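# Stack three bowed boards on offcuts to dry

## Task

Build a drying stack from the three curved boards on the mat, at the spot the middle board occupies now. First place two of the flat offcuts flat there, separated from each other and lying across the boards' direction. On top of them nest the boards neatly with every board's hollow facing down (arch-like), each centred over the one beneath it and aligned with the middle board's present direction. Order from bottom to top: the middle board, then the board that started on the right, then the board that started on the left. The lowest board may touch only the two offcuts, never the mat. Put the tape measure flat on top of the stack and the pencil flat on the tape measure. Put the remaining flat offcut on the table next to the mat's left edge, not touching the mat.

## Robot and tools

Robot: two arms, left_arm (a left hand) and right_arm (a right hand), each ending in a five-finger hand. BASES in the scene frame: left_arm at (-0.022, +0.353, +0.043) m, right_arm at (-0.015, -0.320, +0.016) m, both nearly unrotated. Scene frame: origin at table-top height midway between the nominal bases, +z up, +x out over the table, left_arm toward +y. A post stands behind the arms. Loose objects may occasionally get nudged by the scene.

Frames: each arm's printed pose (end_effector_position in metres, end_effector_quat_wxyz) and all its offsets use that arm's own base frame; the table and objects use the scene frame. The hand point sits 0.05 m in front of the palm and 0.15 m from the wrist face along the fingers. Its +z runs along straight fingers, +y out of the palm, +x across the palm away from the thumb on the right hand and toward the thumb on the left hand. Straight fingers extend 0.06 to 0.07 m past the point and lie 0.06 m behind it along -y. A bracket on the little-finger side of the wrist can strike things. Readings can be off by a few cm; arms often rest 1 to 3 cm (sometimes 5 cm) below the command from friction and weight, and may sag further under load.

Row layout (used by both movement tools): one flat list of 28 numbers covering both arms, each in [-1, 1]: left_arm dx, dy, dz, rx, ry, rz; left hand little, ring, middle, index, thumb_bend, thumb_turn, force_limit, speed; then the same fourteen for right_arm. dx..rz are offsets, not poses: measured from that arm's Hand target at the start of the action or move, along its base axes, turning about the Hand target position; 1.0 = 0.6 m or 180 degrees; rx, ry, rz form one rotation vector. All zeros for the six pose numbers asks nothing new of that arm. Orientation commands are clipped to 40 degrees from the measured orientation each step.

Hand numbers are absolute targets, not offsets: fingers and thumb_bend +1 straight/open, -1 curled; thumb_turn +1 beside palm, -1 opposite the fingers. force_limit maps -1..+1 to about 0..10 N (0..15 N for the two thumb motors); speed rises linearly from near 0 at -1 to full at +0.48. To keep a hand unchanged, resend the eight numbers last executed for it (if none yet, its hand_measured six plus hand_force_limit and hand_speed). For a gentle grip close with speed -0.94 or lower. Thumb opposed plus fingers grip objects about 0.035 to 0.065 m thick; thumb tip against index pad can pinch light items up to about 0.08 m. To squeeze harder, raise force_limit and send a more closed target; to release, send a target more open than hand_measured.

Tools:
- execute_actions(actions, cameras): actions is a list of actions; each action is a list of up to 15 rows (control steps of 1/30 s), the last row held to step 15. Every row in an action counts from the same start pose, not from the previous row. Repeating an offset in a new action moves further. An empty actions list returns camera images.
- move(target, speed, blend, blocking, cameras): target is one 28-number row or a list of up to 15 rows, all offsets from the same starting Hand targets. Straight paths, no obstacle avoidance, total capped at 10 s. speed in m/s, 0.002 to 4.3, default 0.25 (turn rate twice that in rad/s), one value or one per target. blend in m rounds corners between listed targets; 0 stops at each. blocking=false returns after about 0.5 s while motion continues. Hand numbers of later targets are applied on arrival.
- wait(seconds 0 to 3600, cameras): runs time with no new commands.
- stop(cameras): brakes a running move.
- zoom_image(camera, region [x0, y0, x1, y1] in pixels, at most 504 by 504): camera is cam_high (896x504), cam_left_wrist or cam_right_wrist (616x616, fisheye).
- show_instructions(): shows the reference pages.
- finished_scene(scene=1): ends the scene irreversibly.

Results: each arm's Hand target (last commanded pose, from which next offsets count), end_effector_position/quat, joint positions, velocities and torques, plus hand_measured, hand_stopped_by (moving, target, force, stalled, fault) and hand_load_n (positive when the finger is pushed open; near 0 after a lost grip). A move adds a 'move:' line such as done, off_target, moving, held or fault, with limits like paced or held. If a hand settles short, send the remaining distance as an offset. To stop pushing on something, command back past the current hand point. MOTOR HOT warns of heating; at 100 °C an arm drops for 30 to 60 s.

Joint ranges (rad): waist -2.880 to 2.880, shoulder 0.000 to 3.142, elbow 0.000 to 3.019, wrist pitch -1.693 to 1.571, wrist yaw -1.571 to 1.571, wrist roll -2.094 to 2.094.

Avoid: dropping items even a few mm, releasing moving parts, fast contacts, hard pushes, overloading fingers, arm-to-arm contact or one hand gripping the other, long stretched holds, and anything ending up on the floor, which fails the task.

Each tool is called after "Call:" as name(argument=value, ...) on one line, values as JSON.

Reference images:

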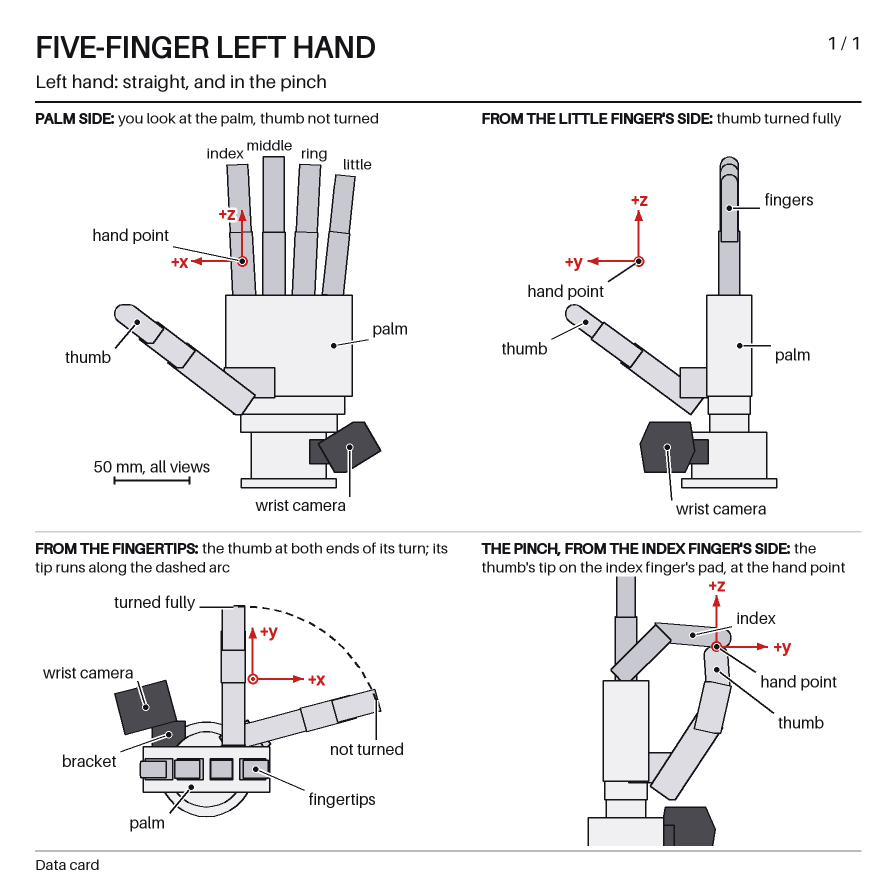

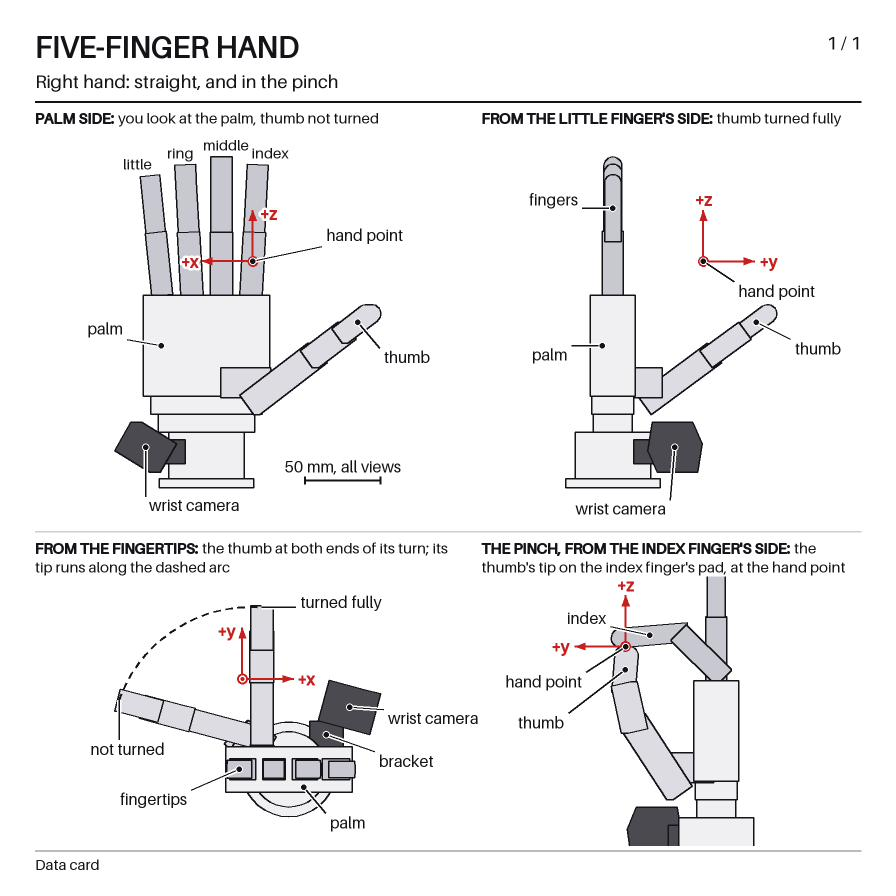

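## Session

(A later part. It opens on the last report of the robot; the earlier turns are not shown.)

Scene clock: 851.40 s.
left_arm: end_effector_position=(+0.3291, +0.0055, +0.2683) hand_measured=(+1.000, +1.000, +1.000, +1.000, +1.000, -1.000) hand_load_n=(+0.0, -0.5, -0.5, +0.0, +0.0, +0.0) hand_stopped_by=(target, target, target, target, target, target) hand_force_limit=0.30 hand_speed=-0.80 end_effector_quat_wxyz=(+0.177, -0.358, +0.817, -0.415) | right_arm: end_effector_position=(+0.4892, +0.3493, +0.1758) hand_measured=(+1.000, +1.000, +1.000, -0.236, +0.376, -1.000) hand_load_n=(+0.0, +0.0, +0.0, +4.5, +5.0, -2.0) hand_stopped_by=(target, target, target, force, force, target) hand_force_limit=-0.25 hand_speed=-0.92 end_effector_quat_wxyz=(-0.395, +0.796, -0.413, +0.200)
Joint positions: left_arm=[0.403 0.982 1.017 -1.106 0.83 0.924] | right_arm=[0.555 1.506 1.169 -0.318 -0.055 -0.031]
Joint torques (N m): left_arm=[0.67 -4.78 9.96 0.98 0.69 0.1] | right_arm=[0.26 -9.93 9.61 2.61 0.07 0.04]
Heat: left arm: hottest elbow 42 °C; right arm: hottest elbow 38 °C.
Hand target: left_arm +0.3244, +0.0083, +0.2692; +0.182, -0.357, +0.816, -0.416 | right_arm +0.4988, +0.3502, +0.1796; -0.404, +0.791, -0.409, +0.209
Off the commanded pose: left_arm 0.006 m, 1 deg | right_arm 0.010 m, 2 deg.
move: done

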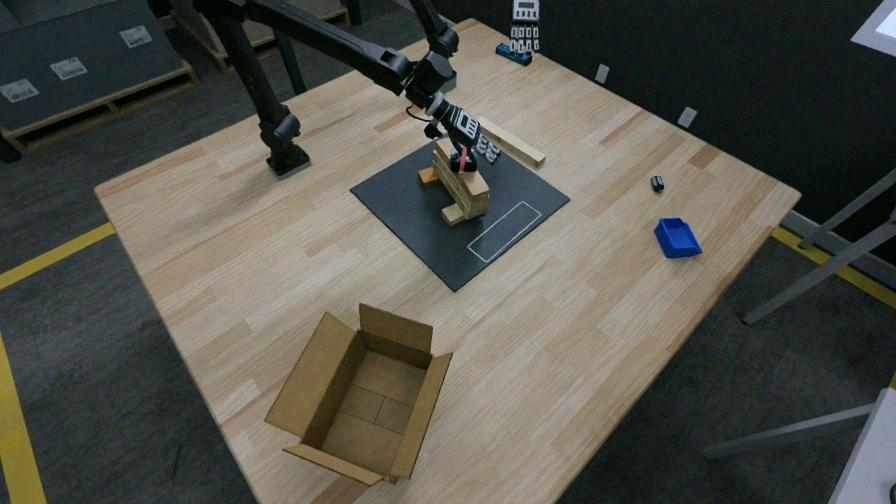

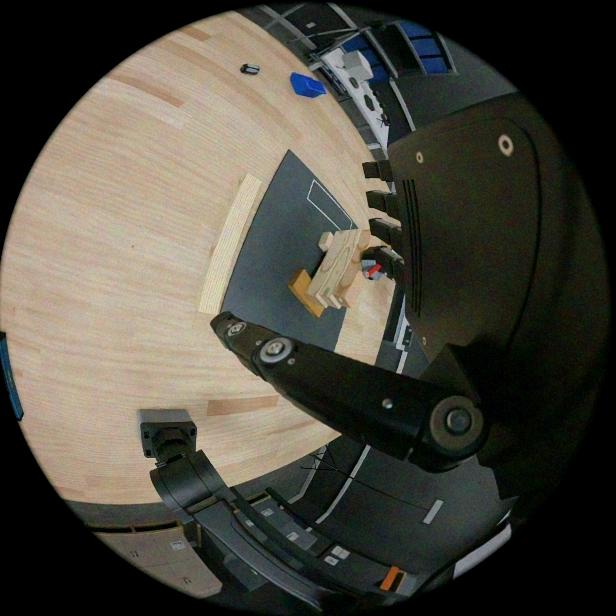

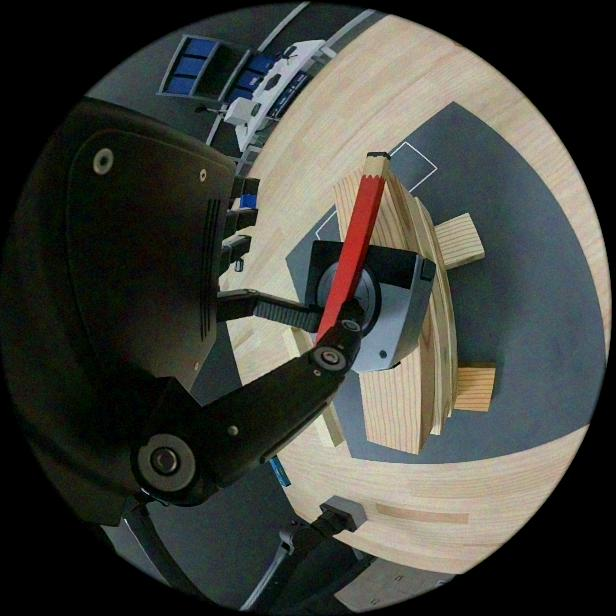

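Call:
move(target=[[0,0,0,0,0,0,1,1,1,1,1,-1,0.3,-0.8,0.0,0.0,-0.02,0,0,0,1,1,1,-0.45,0.15,-1,-0.25,-0.92]], speed=[0.03], cameras=["cam_high","cam_right_wrist","cam_left_wrist"])

Call:
zoom_image(camera="cam_right_wrist", region=[220, 120, 460, 400])

Call:
zoom_image(camera="cam_high", region=[430, 90, 510, 190])

Call:
zoom_image(camera="cam_left_wrist", region=[330, 230, 410, 310])

Scene clock: 853.67 s.
left_arm: end_effector_position=(+0.3291, +0.0055, +0.2683) hand_measured=(+1.000, +1.000, +1.000, +1.000, +1.000, -1.000) hand_load_n=(+0.0, +0.0, +0.0, +0.0, +0.0, +0.0) hand_stopped_by=(target, target, target, target, target, target) hand_force_limit=0.30 hand_speed=-0.80 end_effector_quat_wxyz=(+0.177, -0.358, +0.817, -0.415) | right_arm: end_effector_position=(+0.4907, +0.3516, +0.1748) hand_measured=(+1.000, +1.000, +1.000, -0.236, +0.376, -1.000) hand_load_n=(+0.0, -0.5, +0.0, +4.5, +5.0, -2.0) hand_stopped_by=(target, target, target, force, force, target) hand_force_limit=-0.25 hand_speed=-0.92 end_effector_quat_wxyz=(-0.405, +0.792, -0.409, +0.202)
Joint positions: left_arm=[0.403 0.982 1.017 -1.106 0.83 0.924] | right_arm=[0.555 1.506 1.156 -0.282 -0.061 -0.031]
Joint torques (N m): left_arm=[0.79 -4.72 9.91 0.92 0.71 0.05] | right_arm=[0.32 -9.23 8.87 2.51 0.07 0.05]
Heat: left arm: hottest elbow 42 °C; right arm: hottest elbow 38 °C.
Hand target: left_arm +0.3244, +0.0083, +0.2692; +0.182, -0.357, +0.816, -0.416 | right_arm +0.4988, +0.3502, +0.1676; -0.404, +0.791, -0.409, +0.209
Off the commanded pose: left_arm 0.006 m, 1 deg | right_arm 0.011 m, 1 deg.
move: off_target (right_arm)

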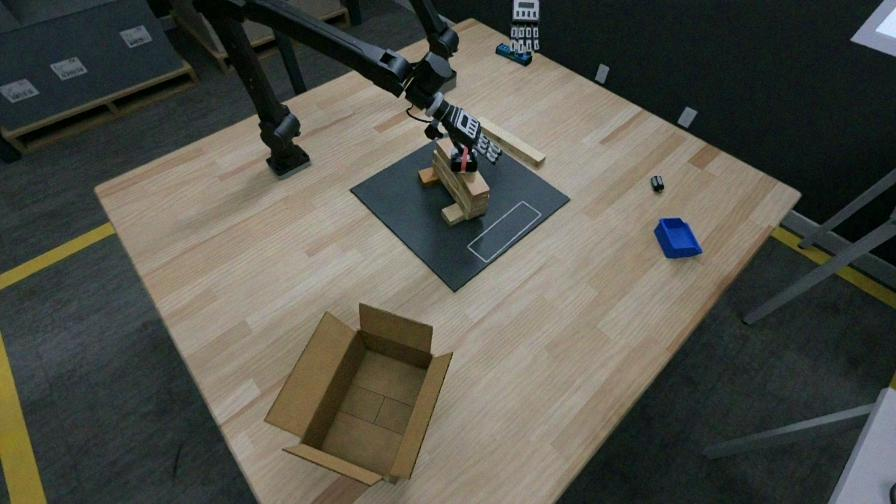

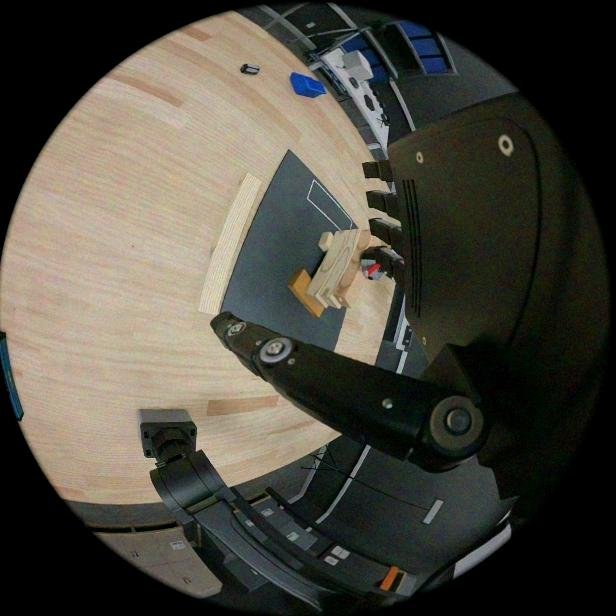

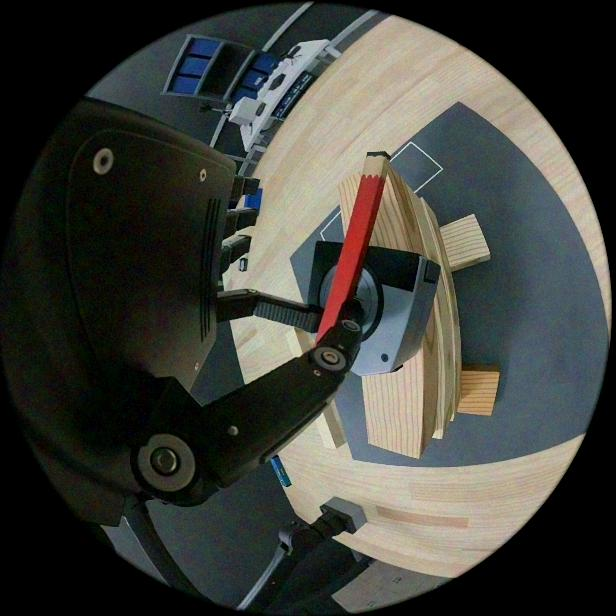

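Scaled by 1.800 from the camera's image (finer frame: 880x880).

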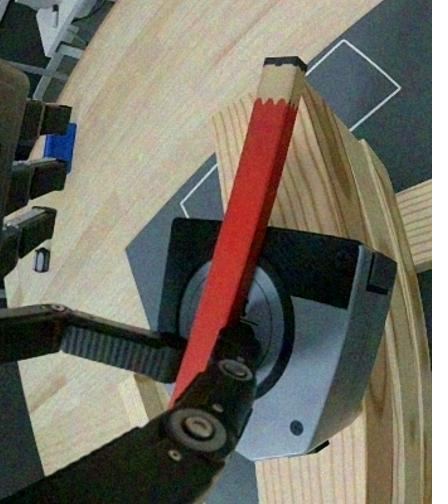

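Scaled by 5.040 from the camera's image (finer frame: 1280x720).

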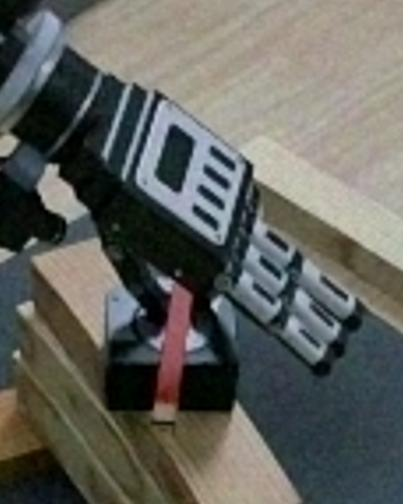

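Scaled by 6.300 from the camera's image (finer frame: 880x880).

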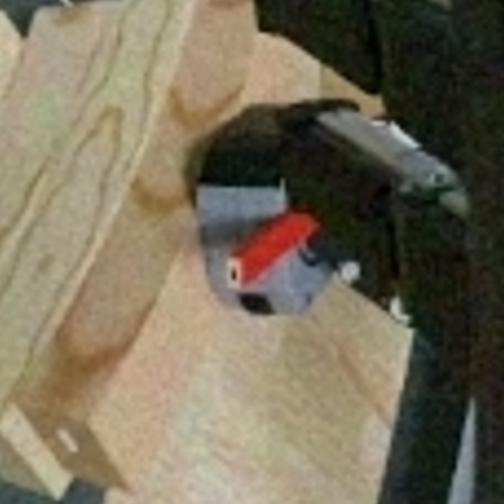

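Call:
move(target=[[0,0,0,0,0,0,1,1,1,1,1,-1,0.3,-0.8,0.0,0.0,0.008,0,0,0,1,1,1,-0.45,0.15,-1,-0.25,-0.92],[0,0,0,0,0,0,1,1,1,1,1,-1,0.3,-0.8,0.0,0.0,0.008,0,0,0,1,1,1,-0.15,0.46,-1,-0.25,-0.94]], speed=[0.03,0.03], cameras=["cam_high","cam_right_wrist","cam_left_wrist"])

Call:
zoom_image(camera="cam_right_wrist", region=[220, 120, 460, 400])

Call:
zoom_image(camera="cam_high", region=[430, 90, 510, 190])

Call:
zoom_image(camera="cam_left_wrist", region=[330, 230, 410, 310])

Scene clock: 859.63 s.
left_arm: end_effector_position=(+0.3291, +0.0055, +0.2683) hand_measured=(+1.000, +1.000, +1.000, +1.000, +1.000, -1.000) hand_load_n=(+0.0, +0.0, +0.0, +0.0, +0.0, +0.0) hand_stopped_by=(target, target, target, target, target, target) hand_force_limit=0.30 hand_speed=-0.80 end_effector_quat_wxyz=(+0.177, -0.358, +0.817, -0.415) | right_arm: end_effector_position=(+0.4907, +0.3516, +0.1748) hand_measured=(+1.000, +1.000, +1.000, -0.150, +0.460, -1.000) hand_load_n=(+0.0, +0.0, +0.0, +0.0, -1.0, -0.5) hand_stopped_by=(target, target, target, target, target, target) hand_force_limit=-0.25 hand_speed=-0.94 end_effector_quat_wxyz=(-0.405, +0.792, -0.409, +0.202)
Joint positions: left_arm=[0.403 0.982 1.017 -1.106 0.83 0.924] | right_arm=[0.555 1.506 1.156 -0.282 -0.061 -0.031]
Joint torques (N m): left_arm=[0.85 -4.95 9.91 1.02 0.68 0.08] | right_arm=[0.26 -9.41 9.65 1.96 0.06 0.05]
Heat: left arm: hottest elbow 42 °C; right arm: hottest elbow 37 °C.
Hand target: left_arm +0.3244, +0.0083, +0.2692; +0.182, -0.357, +0.816, -0.416 | right_arm +0.4988, +0.3502, +0.1724; -0.404, +0.791, -0.409, +0.209
Off the commanded pose: left_arm 0.006 m, 1 deg | right_arm 0.009 m, 1 deg.
move: done

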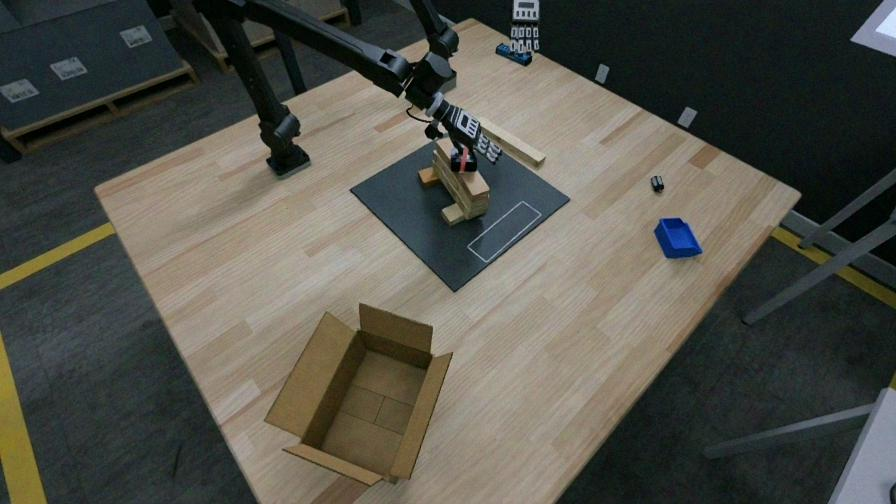

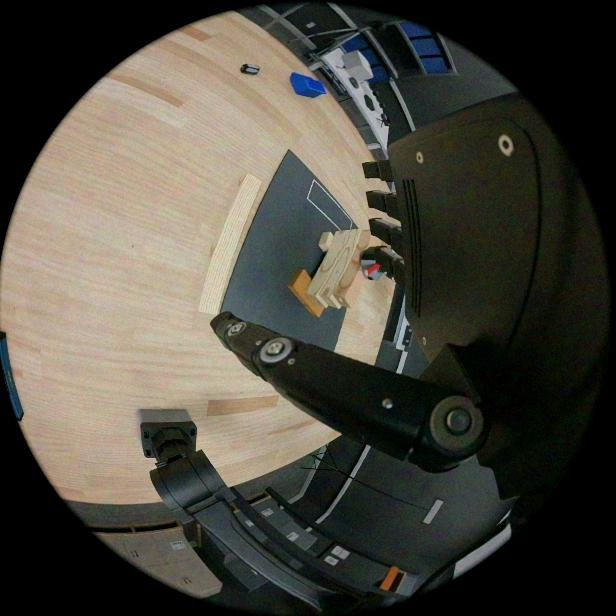

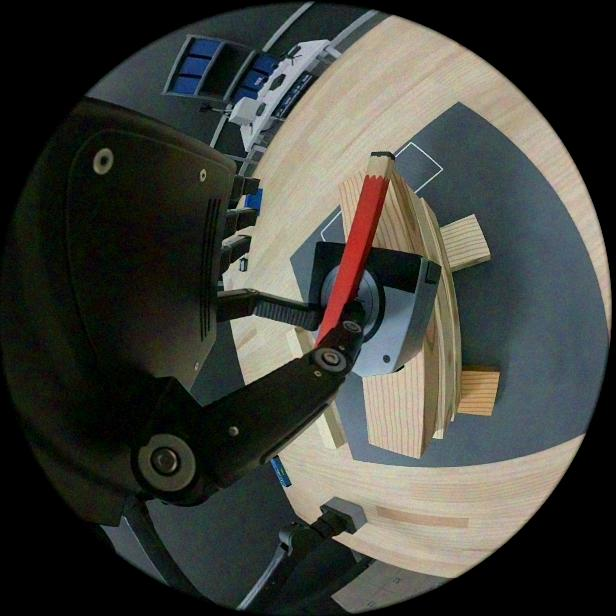

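Scaled by 1.800 from the camera's image (finer frame: 880x880).

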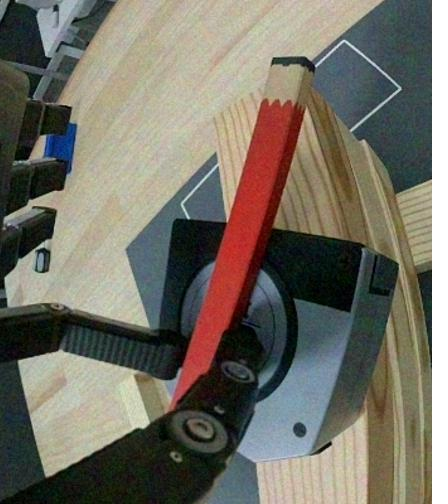

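Scaled by 5.040 from the camera's image (finer frame: 1280x720).

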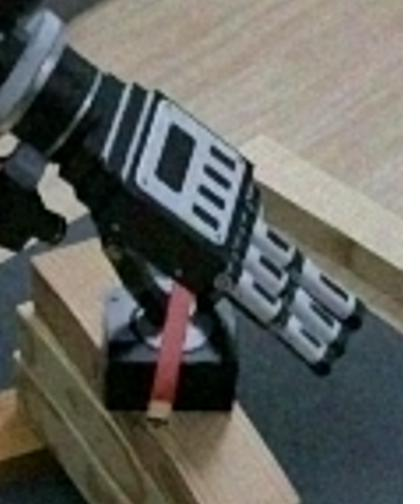

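Scaled by 6.300 from the camera's image (finer frame: 880x880).

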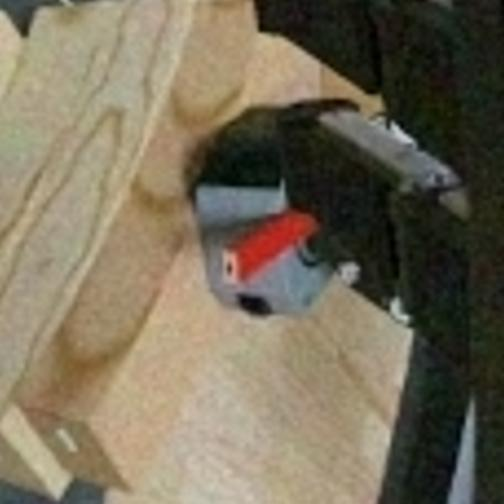

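Call:
move(target=[[0,0,0,0,0,0,1,1,1,1,1,-1,0.3,-0.8,0.018,0.013,0.035,0,0,0,1,1,1,-0.15,0.46,-1,-0.25,-0.94]], speed=[0.03], cameras=["cam_high","cam_right_wrist"])

Call:
zoom_image(camera="cam_right_wrist", region=[220, 120, 460, 400])

Call:
zoom_image(camera="cam_high", region=[430, 90, 510, 190])

Scene clock: 862.17 s.
left_arm: end_effector_position=(+0.3291, +0.0055, +0.2683) hand_measured=(+1.000, +1.000, +1.000, +1.000, +1.000, -1.000) hand_load_n=(+0.0, +0.0, +0.0, +0.0, +0.0, +0.0) hand_stopped_by=(target, target, target, target, target, target) hand_force_limit=0.30 hand_speed=-0.80 end_effector_quat_wxyz=(+0.177, -0.358, +0.817, -0.415) | right_arm: end_effector_position=(+0.4933, +0.3526, +0.1761) hand_measured=(+1.000, +1.000, +1.000, -0.150, +0.460, -1.000) hand_load_n=(+0.0, +0.0, +0.0, +0.0, +0.0, +0.0) hand_stopped_by=(target, target, target, target, target, target) hand_force_limit=-0.25 hand_speed=-0.94 end_effector_quat_wxyz=(-0.395, +0.796, -0.413, +0.198)
Joint positions: left_arm=[0.403 0.982 1.017 -1.106 0.83 0.924] | right_arm=[0.555 1.52 1.186 -0.322 -0.058 -0.031]
Joint torques (N m): left_arm=[0.73 -4.95 9.88 1.18 0.68 0.07] | right_arm=[0.5 -9.64 13.61 1.2 0.09 0.06]
Heat: left arm: hottest elbow 42 °C; right arm: hottest elbow 38 °C.
Hand target: left_arm +0.3244, +0.0083, +0.2692; +0.182, -0.357, +0.816, -0.416 | right_arm +0.5096, +0.3580, +0.1934; -0.404, +0.791, -0.409, +0.209
Off the commanded pose: left_arm 0.006 m, 1 deg | right_arm 0.024 m, 2 deg.
move: off_target (right_arm)

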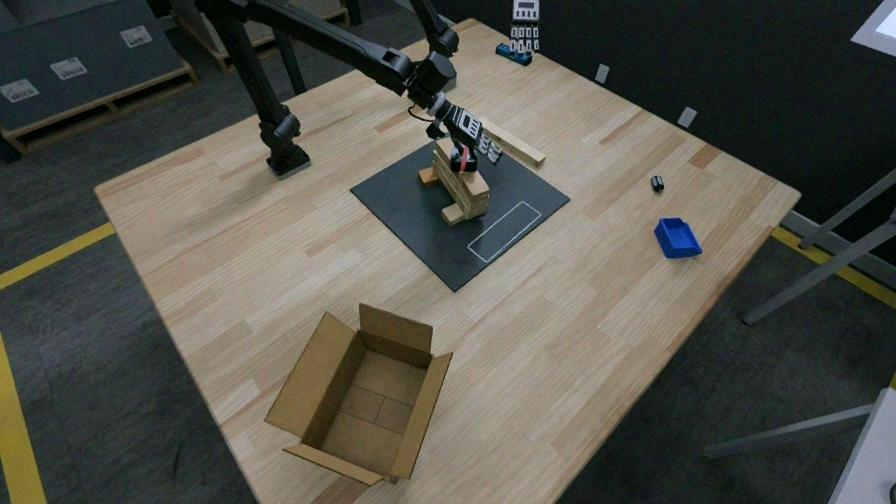

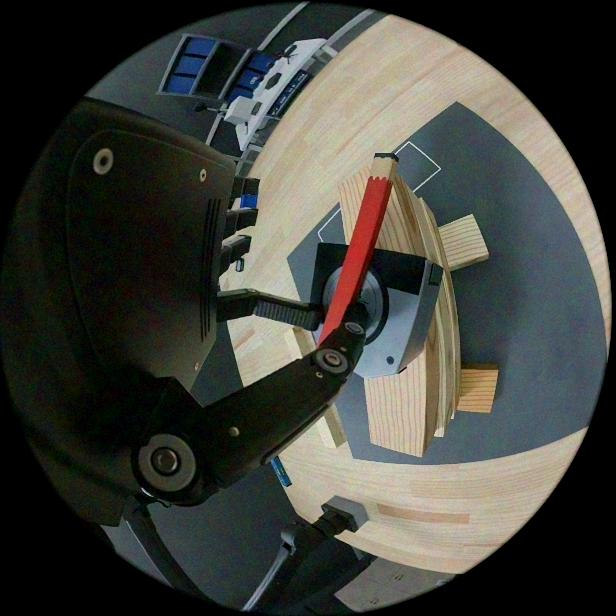

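Scaled by 1.800 from the camera's image (finer frame: 880x880).

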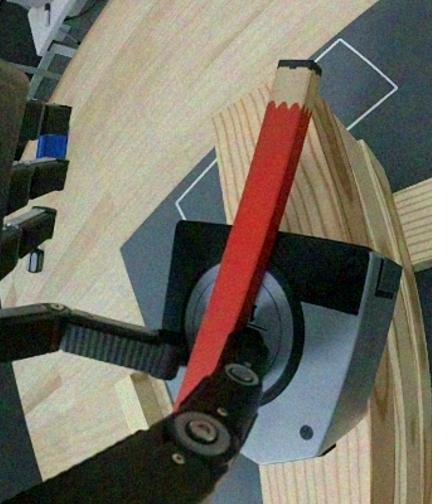

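Scaled by 5.040 from the camera's image (finer frame: 1280x720).

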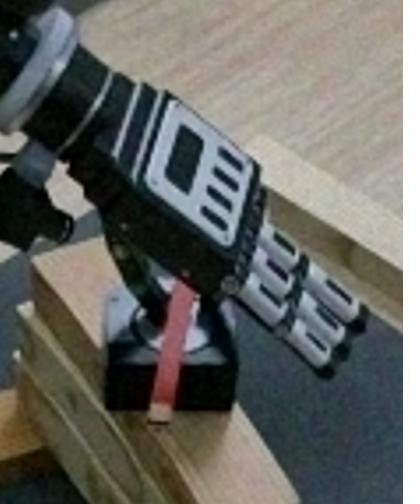

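Call:
move(target=[[0,0,0,0,0,0,1,1,1,1,1,-1,0.3,-0.8,0.004,0.003,0.05,0,0,0,1,1,1,-0.15,0.46,-1,-0.25,-0.94]], speed=[0.04], cameras=["cam_high","cam_right_wrist"])

Call:
zoom_image(camera="cam_right_wrist", region=[220, 120, 460, 400])

Call:
zoom_image(camera="cam_high", region=[430, 90, 510, 190])

Scene clock: 864.40 s.
left_arm: end_effector_position=(+0.3291, +0.0055, +0.2683) hand_measured=(+1.000, +1.000, +1.000, +1.000, +1.000, -1.000) hand_load_n=(-0.5, +0.0, +0.0, +0.0, +0.5, +0.0) hand_stopped_by=(target, target, target, target, target, target) hand_force_limit=0.30 hand_speed=-0.80 end_effector_quat_wxyz=(+0.177, -0.358, +0.817, -0.415) | right_arm: end_effector_position=(+0.4959, +0.3531, +0.1932) hand_measured=(+1.000, +1.000, +1.000, -0.150, +0.460, -1.000) hand_load_n=(+0.0, +0.0, +0.0, +0.0, +0.0, +0.0) hand_stopped_by=(target, target, target, target, target, target) hand_force_limit=-0.25 hand_speed=-0.94 end_effector_quat_wxyz=(-0.385, +0.800, -0.416, +0.195)
Joint positions: left_arm=[0.403 0.982 1.017 -1.106 0.83 0.924] | right_arm=[0.555 1.522 1.246 -0.404 -0.053 -0.031]
Joint torques (N m): left_arm=[0.97 -4.95 9.94 0.87 0.65 0.07] | right_arm=[0.56 -10.81 14.17 1.28 0.08 0.07]
Heat: left arm: hottest elbow 42 °C; right arm: hottest elbow 38 °C.
Hand target: left_arm +0.3244, +0.0083, +0.2692; +0.182, -0.357, +0.816, -0.416 | right_arm +0.5120, +0.3598, +0.2234; -0.404, +0.791, -0.409, +0.209
Off the commanded pose: left_arm 0.006 m, 1 deg | right_arm 0.035 m, 3 deg.
move: off_target (right_arm)

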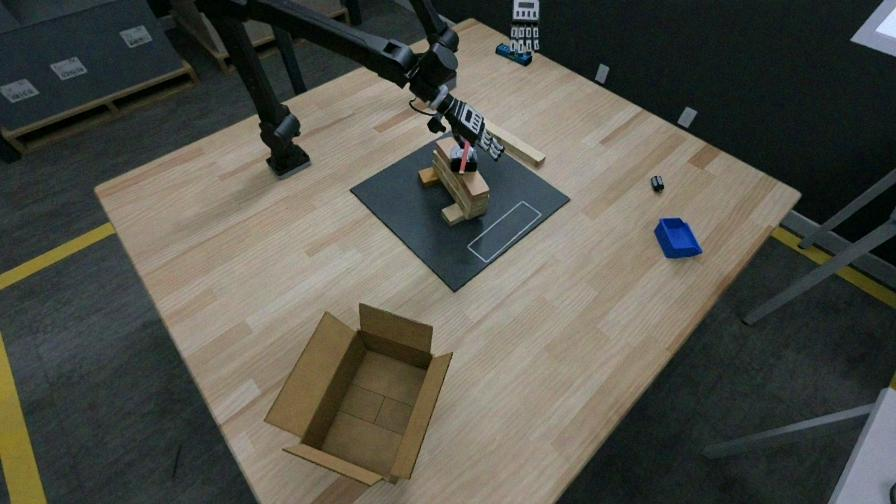

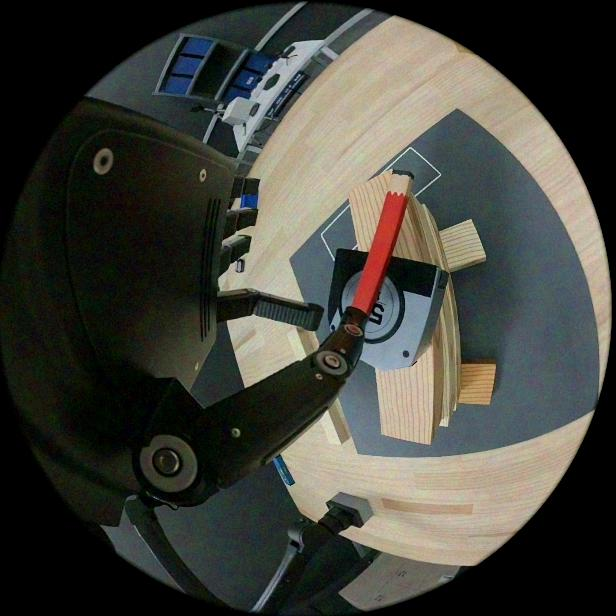

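Scaled by 1.800 from the camera's image (finer frame: 880x880).

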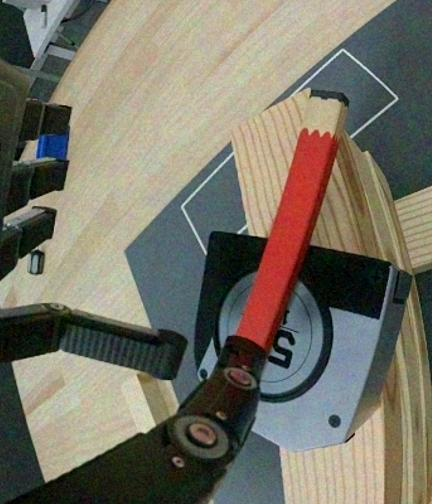

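Scaled by 5.040 from the camera's image (finer frame: 1280x720).

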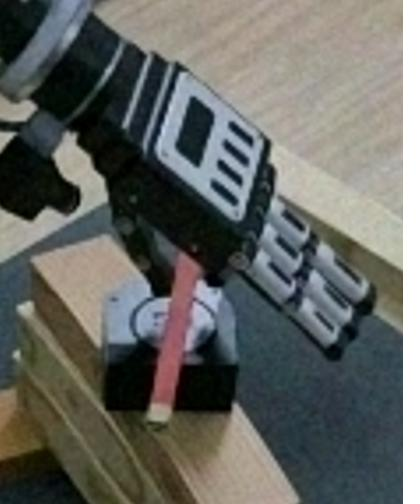

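Call:
move(target=[[0,0,0,0,0,0,1,1,1,1,1,-1,0.3,-0.8,0.0,0.0,0.1,0,0,0,1,1,1,-0.15,0.46,-1,-0.25,-0.94],[0,0,0,0,0,0,1,1,1,1,1,-1,0.3,-0.8,-0.25,-0.3,0.13,0,0,0,1,1,1,-0.15,0.46,-1,-0.25,-0.94]], speed=[0.06,0.15], blend=0.01, cameras=["cam_high","cam_right_wrist"])

Call:
zoom_image(camera="cam_high", region=[410, 110, 510, 230])

Call:
zoom_image(camera="cam_right_wrist", region=[220, 160, 400, 340])

Scene clock: 868.87 s.
left_arm: end_effector_position=(+0.3291, +0.0055, +0.2683) hand_measured=(+1.000, +1.000, +1.000, +1.000, +1.000, -1.000) hand_load_n=(+0.0, +0.0, +0.0, +0.0, +0.0, +0.0) hand_stopped_by=(target, target, target, target, target, target) hand_force_limit=0.30 hand_speed=-0.80 end_effector_quat_wxyz=(+0.177, -0.358, +0.817, -0.415) | right_arm: end_effector_position=(+0.3610, +0.1874, +0.2928) hand_measured=(+1.000, +1.000, +1.000, -0.150, +0.460, -1.000) hand_load_n=(+0.0, -0.5, +0.0, +0.0, +0.0, +0.0) hand_stopped_by=(target, target, target, target, target, target) hand_force_limit=-0.25 hand_speed=-0.94 end_effector_quat_wxyz=(-0.400, +0.794, -0.412, +0.199)
Joint positions: left_arm=[0.403 0.982 1.017 -1.106 0.83 0.924] | right_arm=[0.313 0.954 1.018 -0.732 -0.252 -0.177]
Joint torques (N m): left_arm=[1.14 -4.66 9.83 0.85 0.68 0.1] | right_arm=[-0.73 -4.72 10.03 1.25 -0.22 -0.03]
Heat: left arm: hottest elbow 42 °C; right arm: hottest elbow 39 °C.
Hand target: left_arm +0.3244, +0.0083, +0.2692; +0.182, -0.357, +0.816, -0.416 | right_arm +0.3620, +0.1798, +0.3014; -0.404, +0.791, -0.409, +0.209
Off the commanded pose: left_arm 0.006 m, 1 deg | right_arm 0.012 m, 1 deg.
move: off_target (right_arm)

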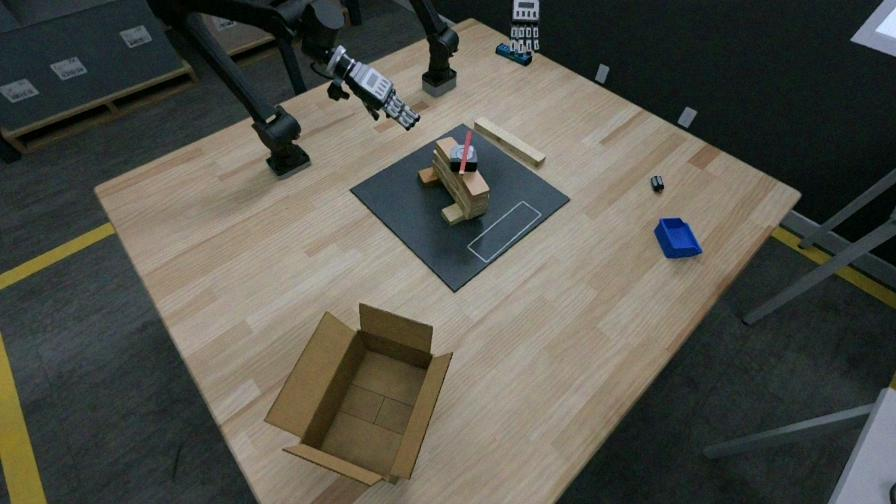

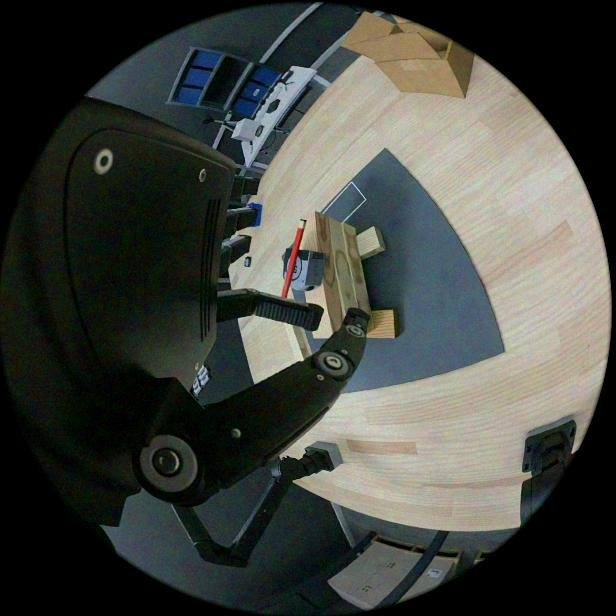

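Scaled by 4.200 from the camera's image (finer frame: 1280x720).

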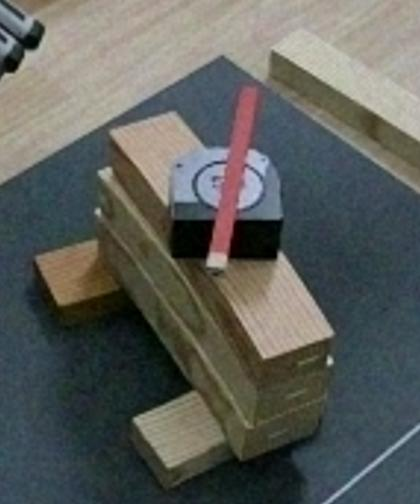

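Scaled by 2.800 from the camera's image (finer frame: 880x880).

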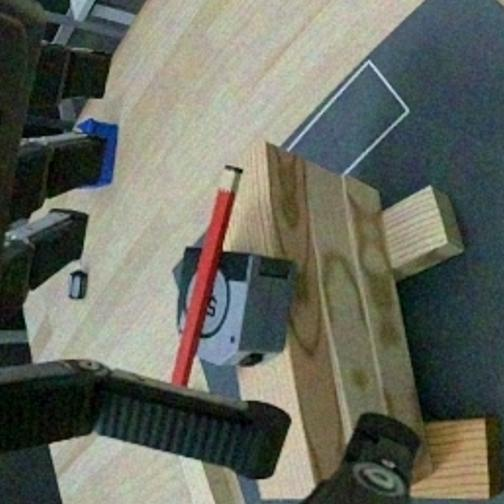

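Call:
zoom_image(camera="cam_high", region=[450, 100, 570, 200])

Call:
wait(seconds=1, cameras=["cam_high"])

Scaled by 4.200 from the camera's image (finer frame: 1280x720).

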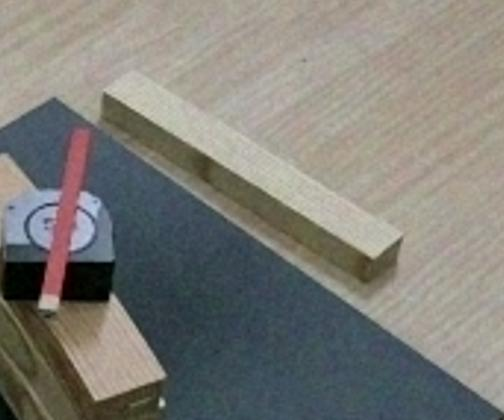

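Scene clock: 870.80 s.
left_arm: end_effector_position=(+0.3291, +0.0055, +0.2683) hand_measured=(+1.000, +1.000, +1.000, +1.000, +1.000, -1.000) hand_load_n=(+0.0, +0.0, +0.0, +0.0, +0.0, +0.0) hand_stopped_by=(target, target, target, target, target, target) hand_force_limit=0.30 hand_speed=-0.80 end_effector_quat_wxyz=(+0.177, -0.358, +0.817, -0.415) | right_arm: end_effector_position=(+0.3610, +0.1874, +0.2928) hand_measured=(+1.000, +1.000, +1.000, -0.150, +0.460, -1.000) hand_load_n=(+0.0, +0.0, +0.0, -0.5, +0.0, +0.0) hand_stopped_by=(target, target, target, target, target, target) hand_force_limit=-0.25 hand_speed=-0.94 end_effector_quat_wxyz=(-0.400, +0.794, -0.412, +0.199)
Joint positions: left_arm=[0.403 0.982 1.017 -1.106 0.83 0.924] | right_arm=[0.313 0.954 1.018 -0.732 -0.252 -0.177]
Joint torques (N m): left_arm=[0.97 -4.48 9.98 1.05 0.67 0.1] | right_arm=[-0.73 -4.78 10.07 1.25 -0.23 -0.02]
Heat: left arm: hottest elbow 42 °C; right arm: hottest elbow 39 °C.
Hand target: left_arm +0.3244, +0.0083, +0.2692; +0.182, -0.357, +0.816, -0.416 | right_arm +0.3620, +0.1798, +0.3014; -0.404, +0.791, -0.409, +0.209
Off the commanded pose: left_arm 0.006 m, 1 deg | right_arm 0.012 m, 1 deg.
wait: 1.00 s; at rest from the start

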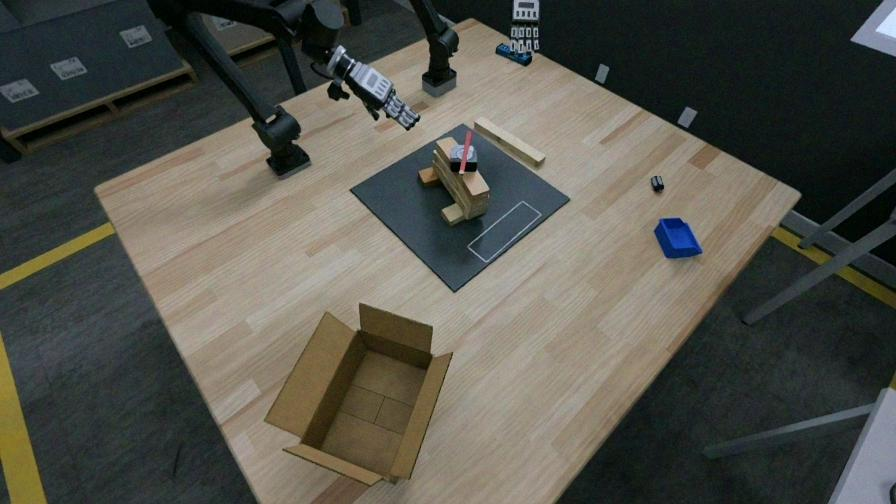

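Call:
finished_scene()

The scene is finished: the task was done.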